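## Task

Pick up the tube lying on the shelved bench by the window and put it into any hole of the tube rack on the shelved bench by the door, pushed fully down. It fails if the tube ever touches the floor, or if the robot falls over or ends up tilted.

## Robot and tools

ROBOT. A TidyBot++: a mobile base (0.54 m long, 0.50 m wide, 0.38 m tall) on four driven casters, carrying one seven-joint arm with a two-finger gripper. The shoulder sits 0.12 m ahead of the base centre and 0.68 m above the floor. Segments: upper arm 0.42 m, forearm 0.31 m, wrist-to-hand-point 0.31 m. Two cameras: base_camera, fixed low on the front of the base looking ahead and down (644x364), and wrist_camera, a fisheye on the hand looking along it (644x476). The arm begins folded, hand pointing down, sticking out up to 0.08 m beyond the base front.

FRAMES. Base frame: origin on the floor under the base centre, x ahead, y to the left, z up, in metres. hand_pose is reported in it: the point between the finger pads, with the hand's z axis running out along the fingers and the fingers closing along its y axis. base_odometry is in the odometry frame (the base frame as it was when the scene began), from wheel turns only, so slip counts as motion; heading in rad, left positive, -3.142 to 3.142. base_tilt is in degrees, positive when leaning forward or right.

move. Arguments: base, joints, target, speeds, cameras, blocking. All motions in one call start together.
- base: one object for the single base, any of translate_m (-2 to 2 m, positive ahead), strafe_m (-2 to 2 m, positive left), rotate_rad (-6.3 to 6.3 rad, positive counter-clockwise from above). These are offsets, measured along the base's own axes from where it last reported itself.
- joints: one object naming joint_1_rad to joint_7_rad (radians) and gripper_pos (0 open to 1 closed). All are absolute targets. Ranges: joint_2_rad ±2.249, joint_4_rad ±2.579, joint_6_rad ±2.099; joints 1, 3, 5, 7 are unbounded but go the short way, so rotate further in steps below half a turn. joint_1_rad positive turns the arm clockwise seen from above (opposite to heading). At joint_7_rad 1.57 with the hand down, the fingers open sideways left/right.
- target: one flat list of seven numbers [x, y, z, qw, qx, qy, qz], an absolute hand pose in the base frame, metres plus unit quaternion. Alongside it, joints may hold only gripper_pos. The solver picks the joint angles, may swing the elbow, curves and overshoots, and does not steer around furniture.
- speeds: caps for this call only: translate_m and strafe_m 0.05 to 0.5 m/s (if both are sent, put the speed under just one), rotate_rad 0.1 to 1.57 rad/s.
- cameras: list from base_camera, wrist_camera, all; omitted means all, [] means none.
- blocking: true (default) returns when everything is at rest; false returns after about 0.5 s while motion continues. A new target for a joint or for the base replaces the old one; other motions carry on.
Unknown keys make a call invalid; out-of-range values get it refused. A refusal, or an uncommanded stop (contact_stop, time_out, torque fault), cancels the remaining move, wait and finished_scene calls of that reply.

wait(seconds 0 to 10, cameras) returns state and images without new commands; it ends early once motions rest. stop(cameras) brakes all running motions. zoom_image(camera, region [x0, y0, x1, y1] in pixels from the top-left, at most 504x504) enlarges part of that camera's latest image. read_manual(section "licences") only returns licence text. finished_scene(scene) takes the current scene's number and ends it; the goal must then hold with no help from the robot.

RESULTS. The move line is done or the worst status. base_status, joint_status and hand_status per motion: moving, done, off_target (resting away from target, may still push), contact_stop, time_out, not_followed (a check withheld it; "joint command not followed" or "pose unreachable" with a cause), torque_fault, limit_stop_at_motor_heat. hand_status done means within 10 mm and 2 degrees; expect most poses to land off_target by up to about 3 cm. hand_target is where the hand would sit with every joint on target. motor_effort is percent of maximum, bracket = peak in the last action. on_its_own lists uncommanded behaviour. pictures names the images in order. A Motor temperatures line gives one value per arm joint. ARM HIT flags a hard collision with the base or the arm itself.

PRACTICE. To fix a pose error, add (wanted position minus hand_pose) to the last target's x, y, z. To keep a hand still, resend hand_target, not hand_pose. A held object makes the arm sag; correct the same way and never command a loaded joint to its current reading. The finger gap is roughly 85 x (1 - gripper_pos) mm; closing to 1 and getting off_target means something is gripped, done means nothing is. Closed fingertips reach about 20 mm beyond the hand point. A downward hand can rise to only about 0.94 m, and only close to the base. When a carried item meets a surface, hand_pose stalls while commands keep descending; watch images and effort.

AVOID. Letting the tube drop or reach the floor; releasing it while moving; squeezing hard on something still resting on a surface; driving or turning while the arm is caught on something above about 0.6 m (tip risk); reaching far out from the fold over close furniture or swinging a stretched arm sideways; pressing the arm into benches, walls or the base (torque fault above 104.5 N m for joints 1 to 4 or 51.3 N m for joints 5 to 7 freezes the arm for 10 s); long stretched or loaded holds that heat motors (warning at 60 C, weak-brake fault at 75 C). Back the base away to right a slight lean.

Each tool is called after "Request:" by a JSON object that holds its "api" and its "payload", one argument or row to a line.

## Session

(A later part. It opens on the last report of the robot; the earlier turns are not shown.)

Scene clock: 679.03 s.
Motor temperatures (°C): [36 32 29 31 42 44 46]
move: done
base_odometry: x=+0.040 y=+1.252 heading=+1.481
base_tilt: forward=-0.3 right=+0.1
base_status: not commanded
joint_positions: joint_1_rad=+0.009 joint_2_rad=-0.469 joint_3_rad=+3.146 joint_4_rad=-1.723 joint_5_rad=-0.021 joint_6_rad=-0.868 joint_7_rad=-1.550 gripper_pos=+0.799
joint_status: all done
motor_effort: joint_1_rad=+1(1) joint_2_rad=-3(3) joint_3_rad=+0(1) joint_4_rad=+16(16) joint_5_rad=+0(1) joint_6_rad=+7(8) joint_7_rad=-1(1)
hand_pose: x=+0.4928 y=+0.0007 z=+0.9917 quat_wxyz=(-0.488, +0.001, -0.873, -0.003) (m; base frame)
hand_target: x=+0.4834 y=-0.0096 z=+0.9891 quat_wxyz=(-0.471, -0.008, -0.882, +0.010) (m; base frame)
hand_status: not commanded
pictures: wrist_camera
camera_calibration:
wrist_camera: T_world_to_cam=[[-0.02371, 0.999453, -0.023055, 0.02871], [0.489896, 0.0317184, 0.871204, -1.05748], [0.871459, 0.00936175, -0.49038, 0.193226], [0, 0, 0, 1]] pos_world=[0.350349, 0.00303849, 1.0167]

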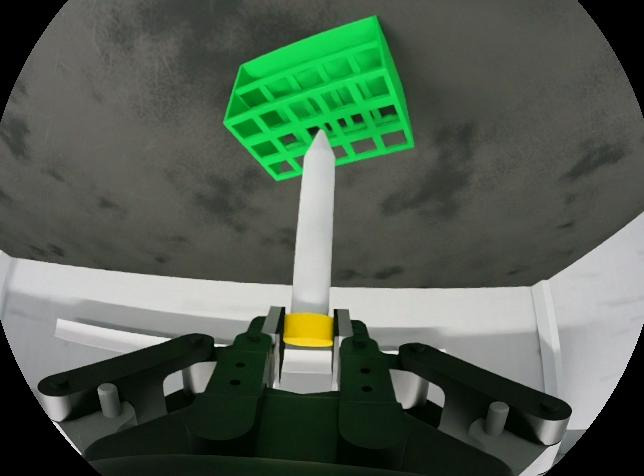

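Request:
{"api": "move", "payload": {
  "base": {"translate_m": 0.0385},
  "speeds": {"translate_m": 0.1},
  "cameras": []
}}

Request:
{"api": "move", "payload": {
  "joints": {"joint_2_rad": -0.50, "joint_4_rad": -1.845, "joint_6_rad": -0.73, "joint_7_rad": -1.52},
  "cameras": ["wrist_camera"]
}}

Request:
{"api": "zoom_image", "payload": {
  "camera": "wrist_camera",
  "region": [220, 10, 440, 190]
}}

Scene clock: 722.53 s.
Motor temperatures (°C): [36 32 29 31 42 44 46]
move: done
base_odometry: x=+0.044 y=+1.290 heading=+1.481
base_tilt: forward=-0.3 right=+0.1
base_status: done
joint_positions: joint_1_rad=+0.010 joint_2_rad=-0.470 joint_3_rad=+3.146 joint_4_rad=-1.723 joint_5_rad=-0.021 joint_6_rad=-0.868 joint_7_rad=-1.550 gripper_pos=+0.799
joint_status: not commanded
motor_effort: joint_1_rad=+1(2) joint_2_rad=-3(6) joint_3_rad=+1(2) joint_4_rad=+16(17) joint_5_rad=-1(1) joint_6_rad=+7(8) joint_7_rad=-1(1)
hand_pose: x=+0.4925 y=+0.0006 z=+0.9922 quat_wxyz=(-0.488, +0.000, -0.873, -0.003) (m; base frame)
hand_target: x=+0.4834 y=-0.0096 z=+0.9891 quat_wxyz=(-0.471, -0.008, -0.882, +0.010) (m; base frame)
hand_status: not commanded
pictures: none
No camera images: "cameras" was empty.

Scene clock: 723.57 s.
Motor temperatures (°C): [36 32 29 31 42 44 46]
move: done
base_odometry: x=+0.044 y=+1.290 heading=+1.481
base_tilt: forward=-0.3 right=+0.1
base_status: not commanded
joint_positions: joint_1_rad=+0.010 joint_2_rad=-0.484 joint_3_rad=+3.146 joint_4_rad=-1.829 joint_5_rad=-0.021 joint_6_rad=-0.784 joint_7_rad=-1.550 gripper_pos=+0.799
joint_status: all done
motor_effort: joint_1_rad=+0(1) joint_2_rad=-3(5) joint_3_rad=+0(1) joint_4_rad=+16(18) joint_5_rad=-1(1) joint_6_rad=+7(8) joint_7_rad=-1(2)
hand_pose: x=+0.4936 y=+0.0002 z=+0.9596 quat_wxyz=(-0.485, +0.000, -0.875, -0.003) (m; base frame)
hand_target: x=+0.4961 y=-0.0100 z=+0.9711 quat_wxyz=(-0.508, +0.009, -0.861, +0.021) (m; base frame)
hand_status: not commanded
pictures: wrist_camera
camera_calibration:
wrist_camera: T_world_to_cam=[[-0.021992, 0.999506, -0.0224328, 0.0269745], [0.495564, 0.030386, 0.86804, -1.02962], [0.868293, 0.00797306, -0.495987, 0.183797], [0, 0, 0, 1]] pos_world=[0.351247, 0.00285953, 0.985521]

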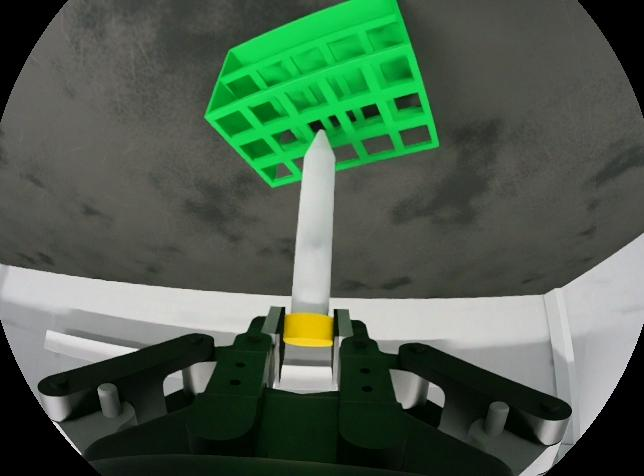

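Scaled by 2.291.

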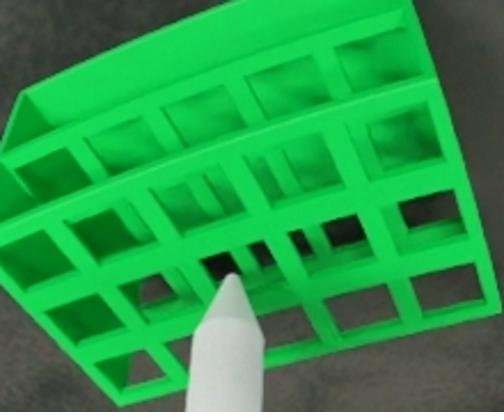

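Request:
{"api": "move", "payload": {
  "base": {"strafe_m": 0.0035},
  "speeds": {"strafe_m": 0.05},
  "joints": {"joint_7_rad": -1.505},
  "cameras": ["wrist_camera"]
}}

Request:
{"api": "zoom_image", "payload": {
  "camera": "wrist_camera",
  "region": [260, 70, 380, 190]
}}

Scene clock: 761.53 s.
Motor temperatures (°C): [36 32 29 31 42 44 46]
move: done
base_odometry: x=+0.041 y=+1.291 heading=+1.480
base_tilt: forward=-0.3 right=+0.1
base_status: done
joint_positions: joint_1_rad=+0.011 joint_2_rad=-0.485 joint_3_rad=+3.146 joint_4_rad=-1.829 joint_5_rad=-0.021 joint_6_rad=-0.784 joint_7_rad=-1.536 gripper_pos=+0.799
joint_status: all done
motor_effort: joint_1_rad=+1(2) joint_2_rad=-3(4) joint_3_rad=+0(3) joint_4_rad=+17(17) joint_5_rad=-1(2) joint_6_rad=+7(8) joint_7_rad=-1(1)
hand_pose: x=+0.4932 y=-0.0001 z=+0.9601 quat_wxyz=(-0.485, +0.005, -0.874, +0.001) (m; base frame)
hand_target: x=+0.4961 y=-0.0100 z=+0.9711 quat_wxyz=(-0.508, +0.015, -0.861, +0.024) (m; base frame)
hand_status: not commanded
pictures: wrist_camera
camera_calibration:
wrist_camera: T_world_to_cam=[[-0.0282171, 0.999001, -0.0346521, 0.0421366], [0.494219, 0.0440751, 0.868219, -1.02934], [0.868879, 0.00737289, -0.494969, 0.183062], [0, 0, 0, 1]] pos_world=[0.350852, 0.00192428, 0.985767]

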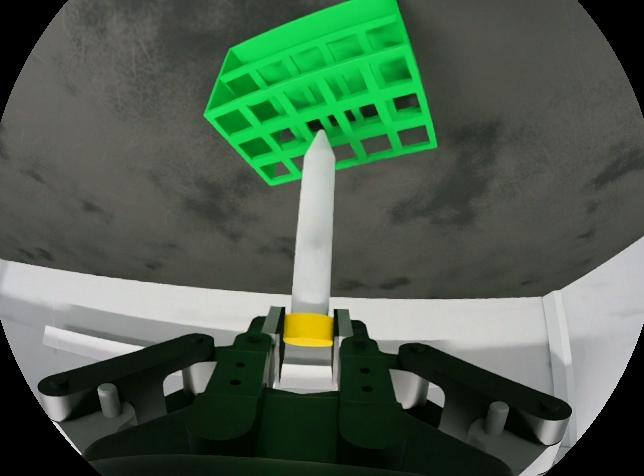

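Scaled by 4.200.

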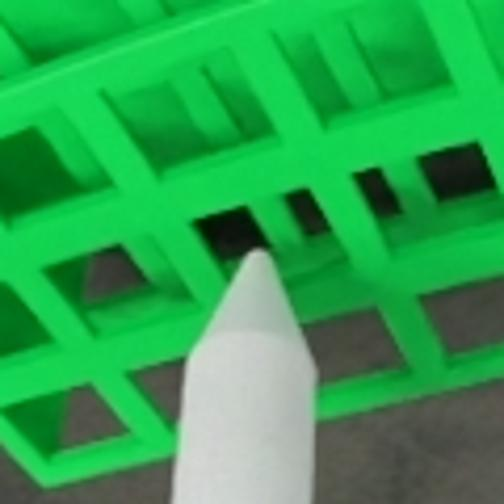

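Request:
{"api": "move", "payload": {
  "base": {"strafe_m": 0.0018, "translate_m": 0.001},
  "speeds": {"strafe_m": 0.05},
  "cameras": []
}}

Request:
{"api": "move", "payload": {
  "joints": {"joint_2_rad": -0.508, "joint_4_rad": -1.895, "joint_6_rad": -0.686},
  "cameras": ["wrist_camera"]
}}

Request:
{"api": "zoom_image", "payload": {
  "camera": "wrist_camera",
  "region": [260, 70, 380, 190]
}}

Scene clock: 796.20 s.
Motor temperatures (°C): [36 32 29 31 42 44 46]
move: done
base_odometry: x=+0.039 y=+1.292 heading=+1.480
base_tilt: forward=-0.3 right=+0.1
base_status: done
joint_positions: joint_1_rad=+0.012 joint_2_rad=-0.487 joint_3_rad=+3.146 joint_4_rad=-1.829 joint_5_rad=-0.021 joint_6_rad=-0.784 joint_7_rad=-1.536 gripper_pos=+0.799
joint_status: not commanded
motor_effort: joint_1_rad=+0(2) joint_2_rad=-3(4) joint_3_rad=+0(5) joint_4_rad=+16(17) joint_5_rad=-1(2) joint_6_rad=+6(8) joint_7_rad=+0(2)
hand_pose: x=+0.4929 y=-0.0003 z=+0.9605 quat_wxyz=(-0.486, +0.005, -0.874, +0.001) (m; base frame)
hand_target: x=+0.4961 y=-0.0100 z=+0.9711 quat_wxyz=(-0.508, +0.015, -0.861, +0.024) (m; base frame)
hand_status: not commanded
pictures: none
No camera images: "cameras" was empty.

Scene clock: 796.93 s.
Motor temperatures (°C): [36 32 29 31 42 44 46]
move: done
base_odometry: x=+0.039 y=+1.292 heading=+1.480
base_tilt: forward=-0.3 right=+0.1
base_status: not commanded
joint_positions: joint_1_rad=+0.012 joint_2_rad=-0.494 joint_3_rad=+3.146 joint_4_rad=-1.879 joint_5_rad=-0.021 joint_6_rad=-0.742 joint_7_rad=-1.536 gripper_pos=+0.799
joint_status: all done
motor_effort: joint_1_rad=+0(1) joint_2_rad=-3(4) joint_3_rad=+0(2) joint_4_rad=+17(17) joint_5_rad=-1(1) joint_6_rad=+7(8) joint_7_rad=+0(2)
hand_pose: x=+0.4929 y=-0.0005 z=+0.9459 quat_wxyz=(-0.486, +0.005, -0.874, +0.001) (m; base frame)
hand_target: x=+0.4961 y=-0.0100 z=+0.9570 quat_wxyz=(-0.509, +0.015, -0.860, +0.024) (m; base frame)
hand_status: not commanded
pictures: wrist_camera
camera_calibration:
wrist_camera: T_world_to_cam=[[-0.026745, 0.999037, -0.0347931, 0.0414241], [0.493582, 0.0434644, 0.868612, -1.01691], [0.869288, 0.00605784, -0.494269, 0.175421], [0, 0, 0, 1]] pos_world=[0.350548, 0.00175277, 0.971451]

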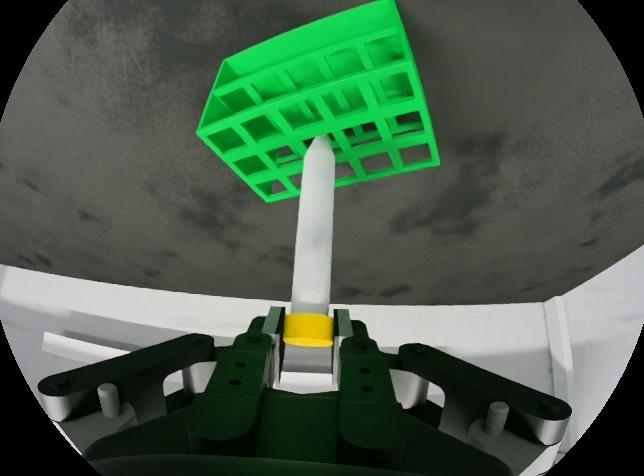

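Scaled by 4.200.

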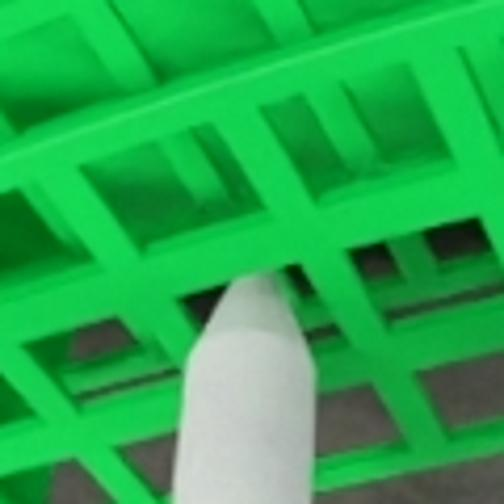

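Request:
{"api": "move", "payload": {
  "joints": {"joint_2_rad": -0.515, "joint_4_rad": -1.945, "joint_6_rad": -0.643},
  "cameras": ["wrist_camera"]
}}

Request:
{"api": "zoom_image", "payload": {
  "camera": "wrist_camera",
  "region": [240, 70, 400, 230]
}}

Scene clock: 808.27 s.
Motor temperatures (°C): [36 32 29 31 42 44 46]
move: done
base_odometry: x=+0.039 y=+1.292 heading=+1.480
base_tilt: forward=-0.3 right=+0.1
base_status: not commanded
joint_positions: joint_1_rad=+0.012 joint_2_rad=-0.502 joint_3_rad=+3.146 joint_4_rad=-1.928 joint_5_rad=-0.021 joint_6_rad=-0.698 joint_7_rad=-1.536 gripper_pos=+0.799
joint_status: all done
motor_effort: joint_1_rad=+0(1) joint_2_rad=-3(3) joint_3_rad=+1(1) joint_4_rad=+17(18) joint_5_rad=-1(1) joint_6_rad=+7(9) joint_7_rad=-1(2)
hand_pose: x=+0.4925 y=-0.0007 z=+0.9321 quat_wxyz=(-0.487, +0.004, -0.874, +0.002) (m; base frame)
hand_target: x=+0.4957 y=-0.0099 z=+0.9423 quat_wxyz=(-0.509, +0.015, -0.860, +0.024) (m; base frame)
hand_status: not commanded
pictures: wrist_camera
camera_calibration:
wrist_camera: T_world_to_cam=[[-0.0257826, 0.999065, -0.034715, 0.0405669], [0.49157, 0.0429085, 0.86978, -1.00482], [0.870456, 0.00536036, -0.492217, 0.166458], [0, 0, 0, 1]] pos_world=[0.35009, 0.00169403, 0.957312]

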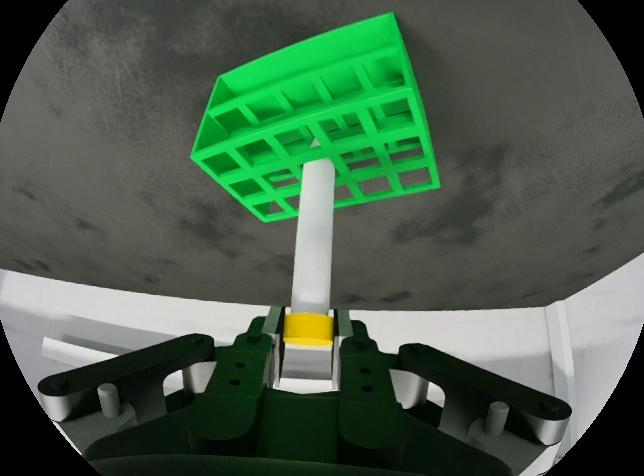

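Scaled by 3.150.

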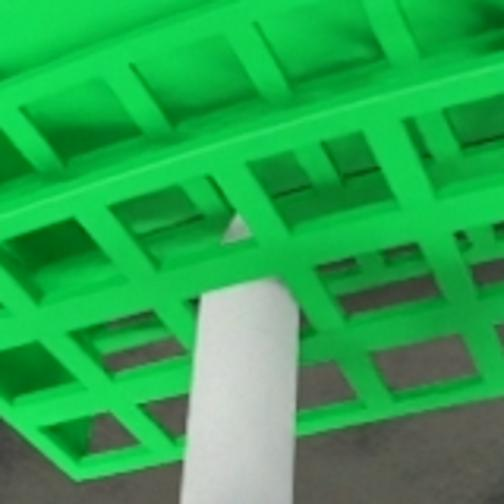

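Request:
{"api": "move", "payload": {
  "joints": {"joint_2_rad": -0.521, "joint_4_rad": -1.995, "joint_6_rad": -0.598},
  "cameras": ["wrist_camera"]
}}

Request:
{"api": "zoom_image", "payload": {
  "camera": "wrist_camera",
  "region": [240, 70, 400, 230]
}}

Scene clock: 821.97 s.
Motor temperatures (°C): [36 32 29 31 42 44 46]
move: done
base_odometry: x=+0.039 y=+1.292 heading=+1.480
base_tilt: forward=-0.3 right=+0.1
base_status: not commanded
joint_positions: joint_1_rad=+0.012 joint_2_rad=-0.507 joint_3_rad=+3.146 joint_4_rad=-1.979 joint_5_rad=-0.021 joint_6_rad=-0.654 joint_7_rad=-1.536 gripper_pos=+0.799
joint_status: all done
motor_effort: joint_1_rad=+1(1) joint_2_rad=-3(4) joint_3_rad=+1(1) joint_4_rad=+17(18) joint_5_rad=-1(1) joint_6_rad=+7(9) joint_7_rad=+0(2)
hand_pose: x=+0.4921 y=-0.0009 z=+0.9166 quat_wxyz=(-0.486, +0.004, -0.874, +0.002) (m; base frame)
hand_target: x=+0.4953 y=-0.0099 z=+0.9276 quat_wxyz=(-0.509, +0.015, -0.860, +0.024) (m; base frame)
hand_status: not commanded
pictures: wrist_camera
camera_calibration:
wrist_camera: T_world_to_cam=[[-0.0249149, 0.999092, -0.0345494, 0.0396284], [0.492374, 0.0423415, 0.869353, -0.991166], [0.870027, 0.00464856, -0.492982, 0.160106], [0, 0, 0, 1]] pos_world=[0.349715, 0.00163078, 0.941972]

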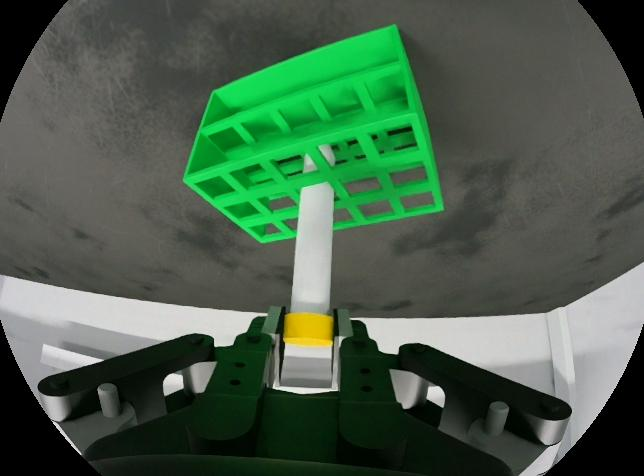

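Scaled by 3.150.

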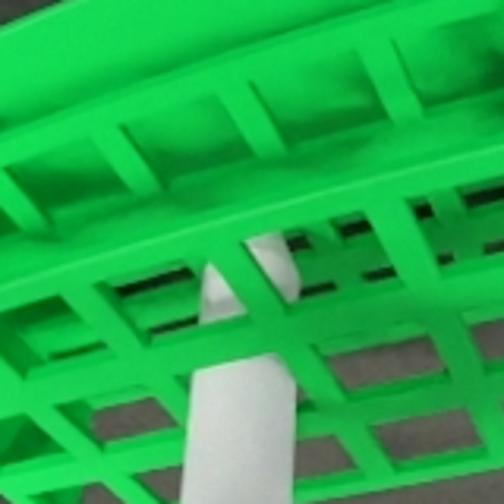

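Request:
{"api": "move", "payload": {
  "joints": {"joint_2_rad": -0.525, "joint_4_rad": -2.044, "joint_6_rad": -0.553},
  "cameras": ["wrist_camera"]
}}

Request:
{"api": "zoom_image", "payload": {
  "camera": "wrist_camera",
  "region": [240, 70, 400, 230]
}}

Scene clock: 838.67 s.
Motor temperatures (°C): [36 32 29 31 42 44 46]
move: done
base_odometry: x=+0.039 y=+1.292 heading=+1.480
base_tilt: forward=-0.3 right=+0.1
base_status: not commanded
joint_positions: joint_1_rad=+0.012 joint_2_rad=-0.511 joint_3_rad=+3.146 joint_4_rad=-2.028 joint_5_rad=-0.021 joint_6_rad=-0.609 joint_7_rad=-1.536 gripper_pos=+0.799
joint_status: all done
motor_effort: joint_1_rad=+1(1) joint_2_rad=-3(3) joint_3_rad=+0(1) joint_4_rad=+17(18) joint_5_rad=-1(1) joint_6_rad=+7(8) joint_7_rad=-1(1)
hand_pose: x=+0.4918 y=-0.0011 z=+0.9017 quat_wxyz=(-0.486, +0.003, -0.874, +0.002) (m; base frame)
hand_target: x=+0.4949 y=-0.0099 z=+0.9126 quat_wxyz=(-0.509, +0.015, -0.860, +0.024) (m; base frame)
hand_status: not commanded
pictures: wrist_camera
camera_calibration:
wrist_camera: T_world_to_cam=[[-0.0239866, 0.999118, -0.0344702, 0.0387766], [0.492287, 0.0418145, 0.869428, -0.97804], [0.870102, 0.00388541, -0.492856, 0.152922], [0, 0, 0, 1]] pos_world=[0.349349, 0.00155977, 0.927041]

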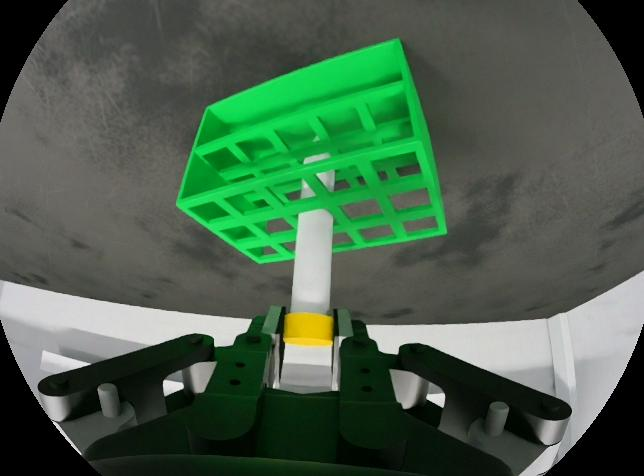

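Scaled by 3.150.

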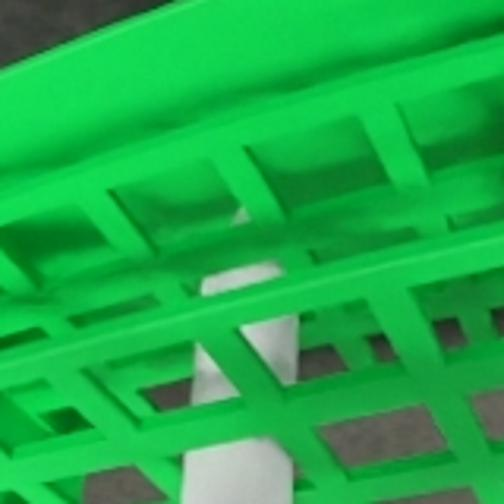

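Request:
{"api": "move", "payload": {
  "joints": {"joint_2_rad": -0.527, "joint_4_rad": -2.086, "joint_6_rad": -0.513},
  "cameras": ["wrist_camera"]
}}

Request:
{"api": "move", "payload": {
  "joints": {"joint_2_rad": -0.527, "joint_4_rad": -2.102, "joint_6_rad": -0.498},
  "cameras": ["wrist_camera"]
}}

Scene clock: 849.57 s.
Motor temperatures (°C): [36 32 29 31 42 44 46]
move: done
base_odometry: x=+0.039 y=+1.292 heading=+1.480
base_tilt: forward=-0.3 right=+0.1
base_status: not commanded
joint_positions: joint_1_rad=+0.012 joint_2_rad=-0.514 joint_3_rad=+3.146 joint_4_rad=-2.067 joint_5_rad=-0.021 joint_6_rad=-0.566 joint_7_rad=-1.536 gripper_pos=+0.799
joint_status: all done
motor_effort: joint_1_rad=+0(1) joint_2_rad=-2(3) joint_3_rad=+1(1) joint_4_rad=+17(17) joint_5_rad=-1(1) joint_6_rad=+6(8) joint_7_rad=-1(1)
hand_pose: x=+0.4921 y=-0.0013 z=+0.8913 quat_wxyz=(-0.489, +0.003, -0.872, +0.002) (m; base frame)
hand_target: x=+0.4946 y=-0.0099 z=+0.8996 quat_wxyz=(-0.509, +0.015, -0.860, +0.024) (m; base frame)
hand_status: not commanded
pictures: wrist_camera
camera_calibration:
wrist_camera: T_world_to_cam=[[-0.0228979, 0.999137, -0.0346599, 0.0382722], [0.487137, 0.0414255, 0.872343, -0.969207], [0.873026, 0.00309072, -0.487665, 0.141361], [0, 0, 0, 1]] pos_world=[0.349601, 0.00147382, 0.915744]

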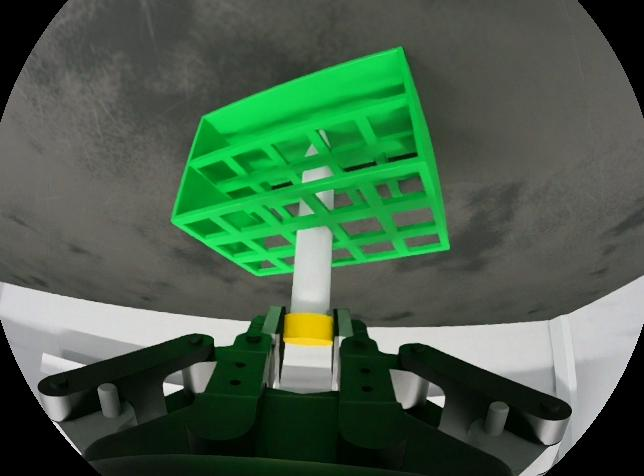

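Scene clock: 850.13 s.
Motor temperatures (°C): [36 32 29 31 42 44 46]
move: done
base_odometry: x=+0.039 y=+1.292 heading=+1.480
base_tilt: forward=-0.3 right=+0.1
base_status: not commanded
joint_positions: joint_1_rad=+0.012 joint_2_rad=-0.517 joint_3_rad=+3.146 joint_4_rad=-2.078 joint_5_rad=-0.021 joint_6_rad=-0.547 joint_7_rad=-1.536 gripper_pos=+0.799
joint_status: all done
motor_effort: joint_1_rad=+1(1) joint_2_rad=-2(3) joint_3_rad=+1(1) joint_4_rad=+16(17) joint_5_rad=-1(1) joint_6_rad=+6(8) joint_7_rad=+0(2)
hand_pose: x=+0.4929 y=-0.0014 z=+0.8911 quat_wxyz=(-0.494, +0.003, -0.870, +0.002) (m; base frame)
hand_target: x=+0.4945 y=-0.0099 z=+0.8943 quat_wxyz=(-0.509, +0.015, -0.860, +0.024) (m; base frame)
hand_status: not commanded
pictures: wrist_camera
camera_calibration:
wrist_camera: T_world_to_cam=[[-0.022118, 0.999141, -0.0350554, 0.0383645], [0.47762, 0.0413639, 0.877592, -0.969428], [0.878288, 0.00266744, -0.478124, 0.129573], [0, 0, 0, 1]] pos_world=[0.350064, 0.00142214, 0.91406]

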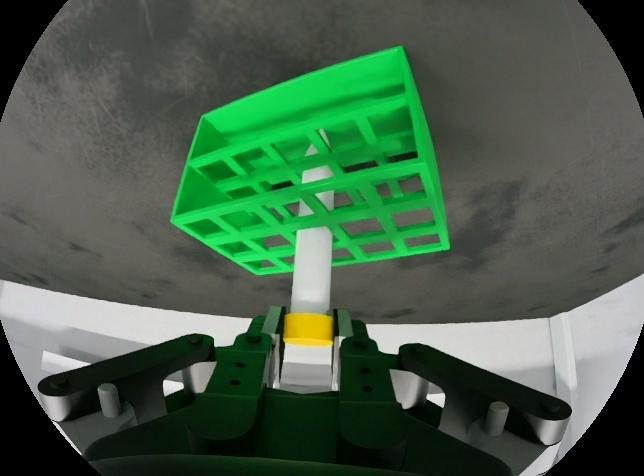

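Request:
{"api": "zoom_image", "payload": {
  "camera": "wrist_camera",
  "region": [240, 70, 400, 230]
}}

Scaled by 3.150.

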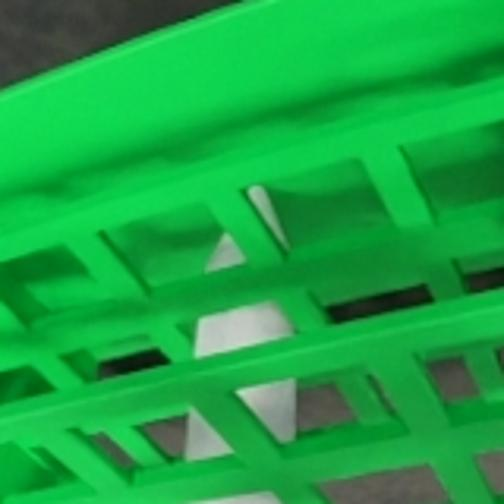

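Request:
{"api": "move", "payload": {
  "joints": {"joint_2_rad": -0.527, "joint_4_rad": -2.115, "joint_6_rad": -0.50},
  "cameras": ["wrist_camera"]
}}

Scene clock: 885.67 s.
Motor temperatures (°C): [36 32 29 31 42 44 46]
move: done
base_odometry: x=+0.039 y=+1.292 heading=+1.480
base_tilt: forward=-0.3 right=+0.1
base_status: not commanded
joint_positions: joint_1_rad=+0.012 joint_2_rad=-0.521 joint_3_rad=+3.146 joint_4_rad=-2.083 joint_5_rad=-0.021 joint_6_rad=-0.543 joint_7_rad=-1.536 gripper_pos=+0.799
joint_status: all done
motor_effort: joint_1_rad=+0(1) joint_2_rad=-1(3) joint_3_rad=+1(1) joint_4_rad=+15(16) joint_5_rad=-1(1) joint_6_rad=+5(7) joint_7_rad=-1(1)
hand_pose: x=+0.4919 y=-0.0014 z=+0.8910 quat_wxyz=(-0.495, +0.003, -0.869, +0.002) (m; base frame)
hand_target: x=+0.4922 y=-0.0098 z=+0.8862 quat_wxyz=(-0.502, +0.015, -0.864, +0.024) (m; base frame)
hand_status: not commanded
pictures: wrist_camera
camera_calibration:
wrist_camera: T_world_to_cam=[[-0.0218955, 0.999141, -0.0351768, 0.0383461], [0.474388, 0.041355, 0.879344, -0.968788], [0.880043, 0.00256622, -0.474886, 0.126583], [0, 0, 0, 1]] pos_world=[0.349023, 0.00142622, 0.913359]

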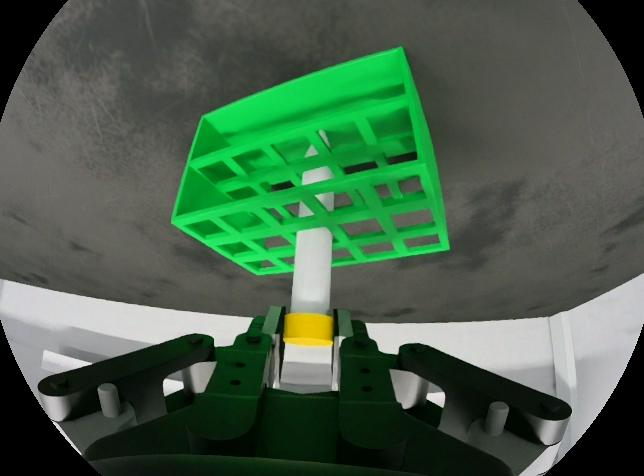

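Request:
{"api": "move", "payload": {
  "joints": {"joint_2_rad": -0.527, "joint_4_rad": -2.10, "joint_6_rad": -0.505, "gripper_pos": 0.7},
  "cameras": ["wrist_camera"]
}}

Request:
{"api": "move", "payload": {
  "joints": {"gripper_pos": 0.4},
  "cameras": ["wrist_camera"]
}}

Scene clock: 906.00 s.
Motor temperatures (°C): [36 32 29 30 42 44 46]
move: done
base_odometry: x=+0.039 y=+1.292 heading=+1.480
base_tilt: forward=-0.3 right=+0.1
base_status: not commanded
joint_positions: joint_1_rad=+0.012 joint_2_rad=-0.521 joint_3_rad=+3.146 joint_4_rad=-2.087 joint_5_rad=-0.021 joint_6_rad=-0.543 joint_7_rad=-1.536 gripper_pos=+0.700
joint_status: all done
motor_effort: joint_1_rad=+1(1) joint_2_rad=-2(3) joint_3_rad=+1(2) joint_4_rad=+17(17) joint_5_rad=-1(1) joint_6_rad=+7(8) joint_7_rad=-1(1)
hand_pose: x=+0.4912 y=-0.0014 z=+0.8885 quat_wxyz=(-0.494, +0.003, -0.870, +0.002) (m; base frame)
hand_target: x=+0.4937 y=-0.0099 z=+0.8936 quat_wxyz=(-0.507, +0.015, -0.862, +0.024) (m; base frame)
hand_status: not commanded
pictures: wrist_camera
camera_calibration:
wrist_camera: T_world_to_cam=[[-0.0220514, 0.999143, -0.0350206, 0.0381679], [0.478079, 0.0413029, 0.877345, -0.966352], [0.87804, 0.00260408, -0.47858, 0.130275], [0, 0, 0, 1]] pos_world=[0.348448, 0.00143862, 0.911508]

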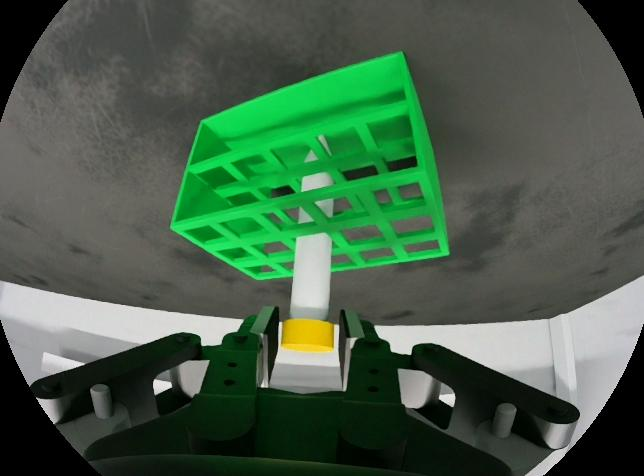

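Scene clock: 906.70 s.
Motor temperatures (°C): [36 32 29 30 42 44 46]
move: done
base_odometry: x=+0.039 y=+1.292 heading=+1.480
base_tilt: forward=-0.3 right=+0.1
base_status: not commanded
joint_positions: joint_1_rad=+0.012 joint_2_rad=-0.521 joint_3_rad=+3.146 joint_4_rad=-2.087 joint_5_rad=-0.021 joint_6_rad=-0.543 joint_7_rad=-1.536 gripper_pos=+0.400
joint_status: all done
motor_effort: joint_1_rad=+1(1) joint_2_rad=-3(3) joint_3_rad=+1(2) joint_4_rad=+17(17) joint_5_rad=-1(1) joint_6_rad=+8(8) joint_7_rad=-1(1)
hand_pose: x=+0.4912 y=-0.0014 z=+0.8885 quat_wxyz=(-0.494, +0.003, -0.870, +0.002) (m; base frame)
hand_target: x=+0.4937 y=-0.0099 z=+0.8936 quat_wxyz=(-0.507, +0.015, -0.862, +0.024) (m; base frame)
hand_status: not commanded
pictures: wrist_camera
camera_calibration:
wrist_camera: T_world_to_cam=[[-0.0220514, 0.999143, -0.0350206, 0.0381679], [0.478079, 0.0413029, 0.877345, -0.966352], [0.87804, 0.00260408, -0.47858, 0.130275], [0, 0, 0, 1]] pos_world=[0.348448, 0.00143862, 0.911508]

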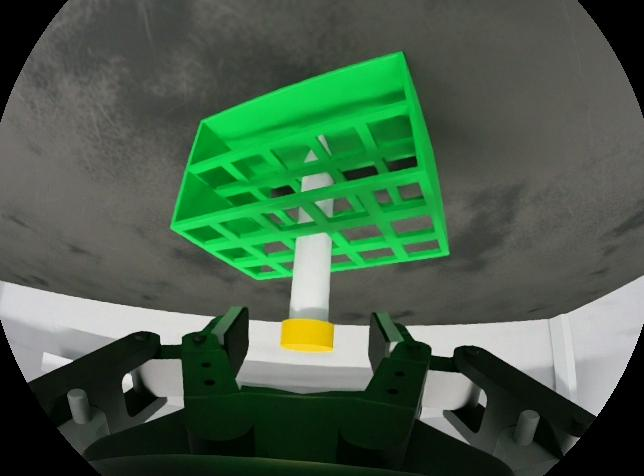

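Request:
{"api": "move", "payload": {
  "base": {"translate_m": -0.3},
  "speeds": {"translate_m": 0.12},
  "cameras": ["wrist_camera"]
}}

Scene clock: 953.33 s.
Motor temperatures (°C): [36 32 29 30 42 44 46]
move: done
base_odometry: x=+0.012 y=+0.993 heading=+1.480
base_tilt: forward=-0.3 right=+0.1
base_status: done
joint_positions: joint_1_rad=+0.012 joint_2_rad=-0.526 joint_3_rad=+3.146 joint_4_rad=-2.087 joint_5_rad=-0.021 joint_6_rad=-0.543 joint_7_rad=-1.536 gripper_pos=+0.400
joint_status: not commanded
motor_effort: joint_1_rad=+1(1) joint_2_rad=-3(6) joint_3_rad=+1(1) joint_4_rad=+17(17) joint_5_rad=-1(1) joint_6_rad=+7(8) joint_7_rad=-1(2)
hand_pose: x=+0.4902 y=-0.0014 z=+0.8905 quat_wxyz=(-0.496, +0.003, -0.868, +0.002) (m; base frame)
hand_target: x=+0.4937 y=-0.0099 z=+0.8936 quat_wxyz=(-0.507, +0.015, -0.862, +0.024) (m; base frame)
hand_status: not commanded
pictures: wrist_camera
camera_calibration:
wrist_camera: T_world_to_cam=[[-0.0217807, 0.999143, -0.0351957, 0.0382551], [0.473512, 0.0413146, 0.879818, -0.967494], [0.880518, 0.00249742, -0.474007, 0.126862], [0, 0, 0, 1]] pos_world=[0.34725, 0.00143253, 0.912698]

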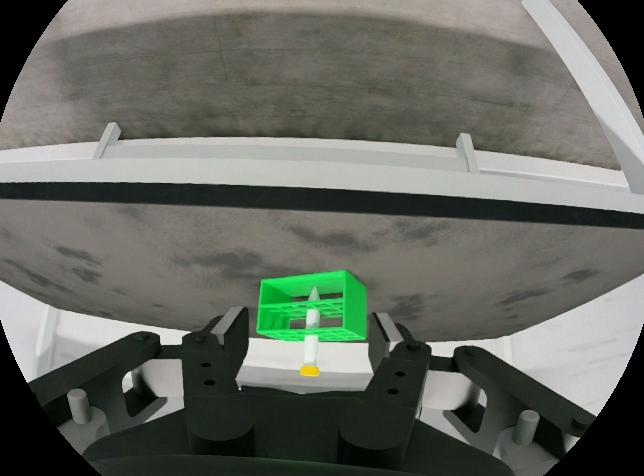

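Request:
{"api": "finished_scene", "payload": {
  "scene": 1
}}

The scene is finished: the task was done.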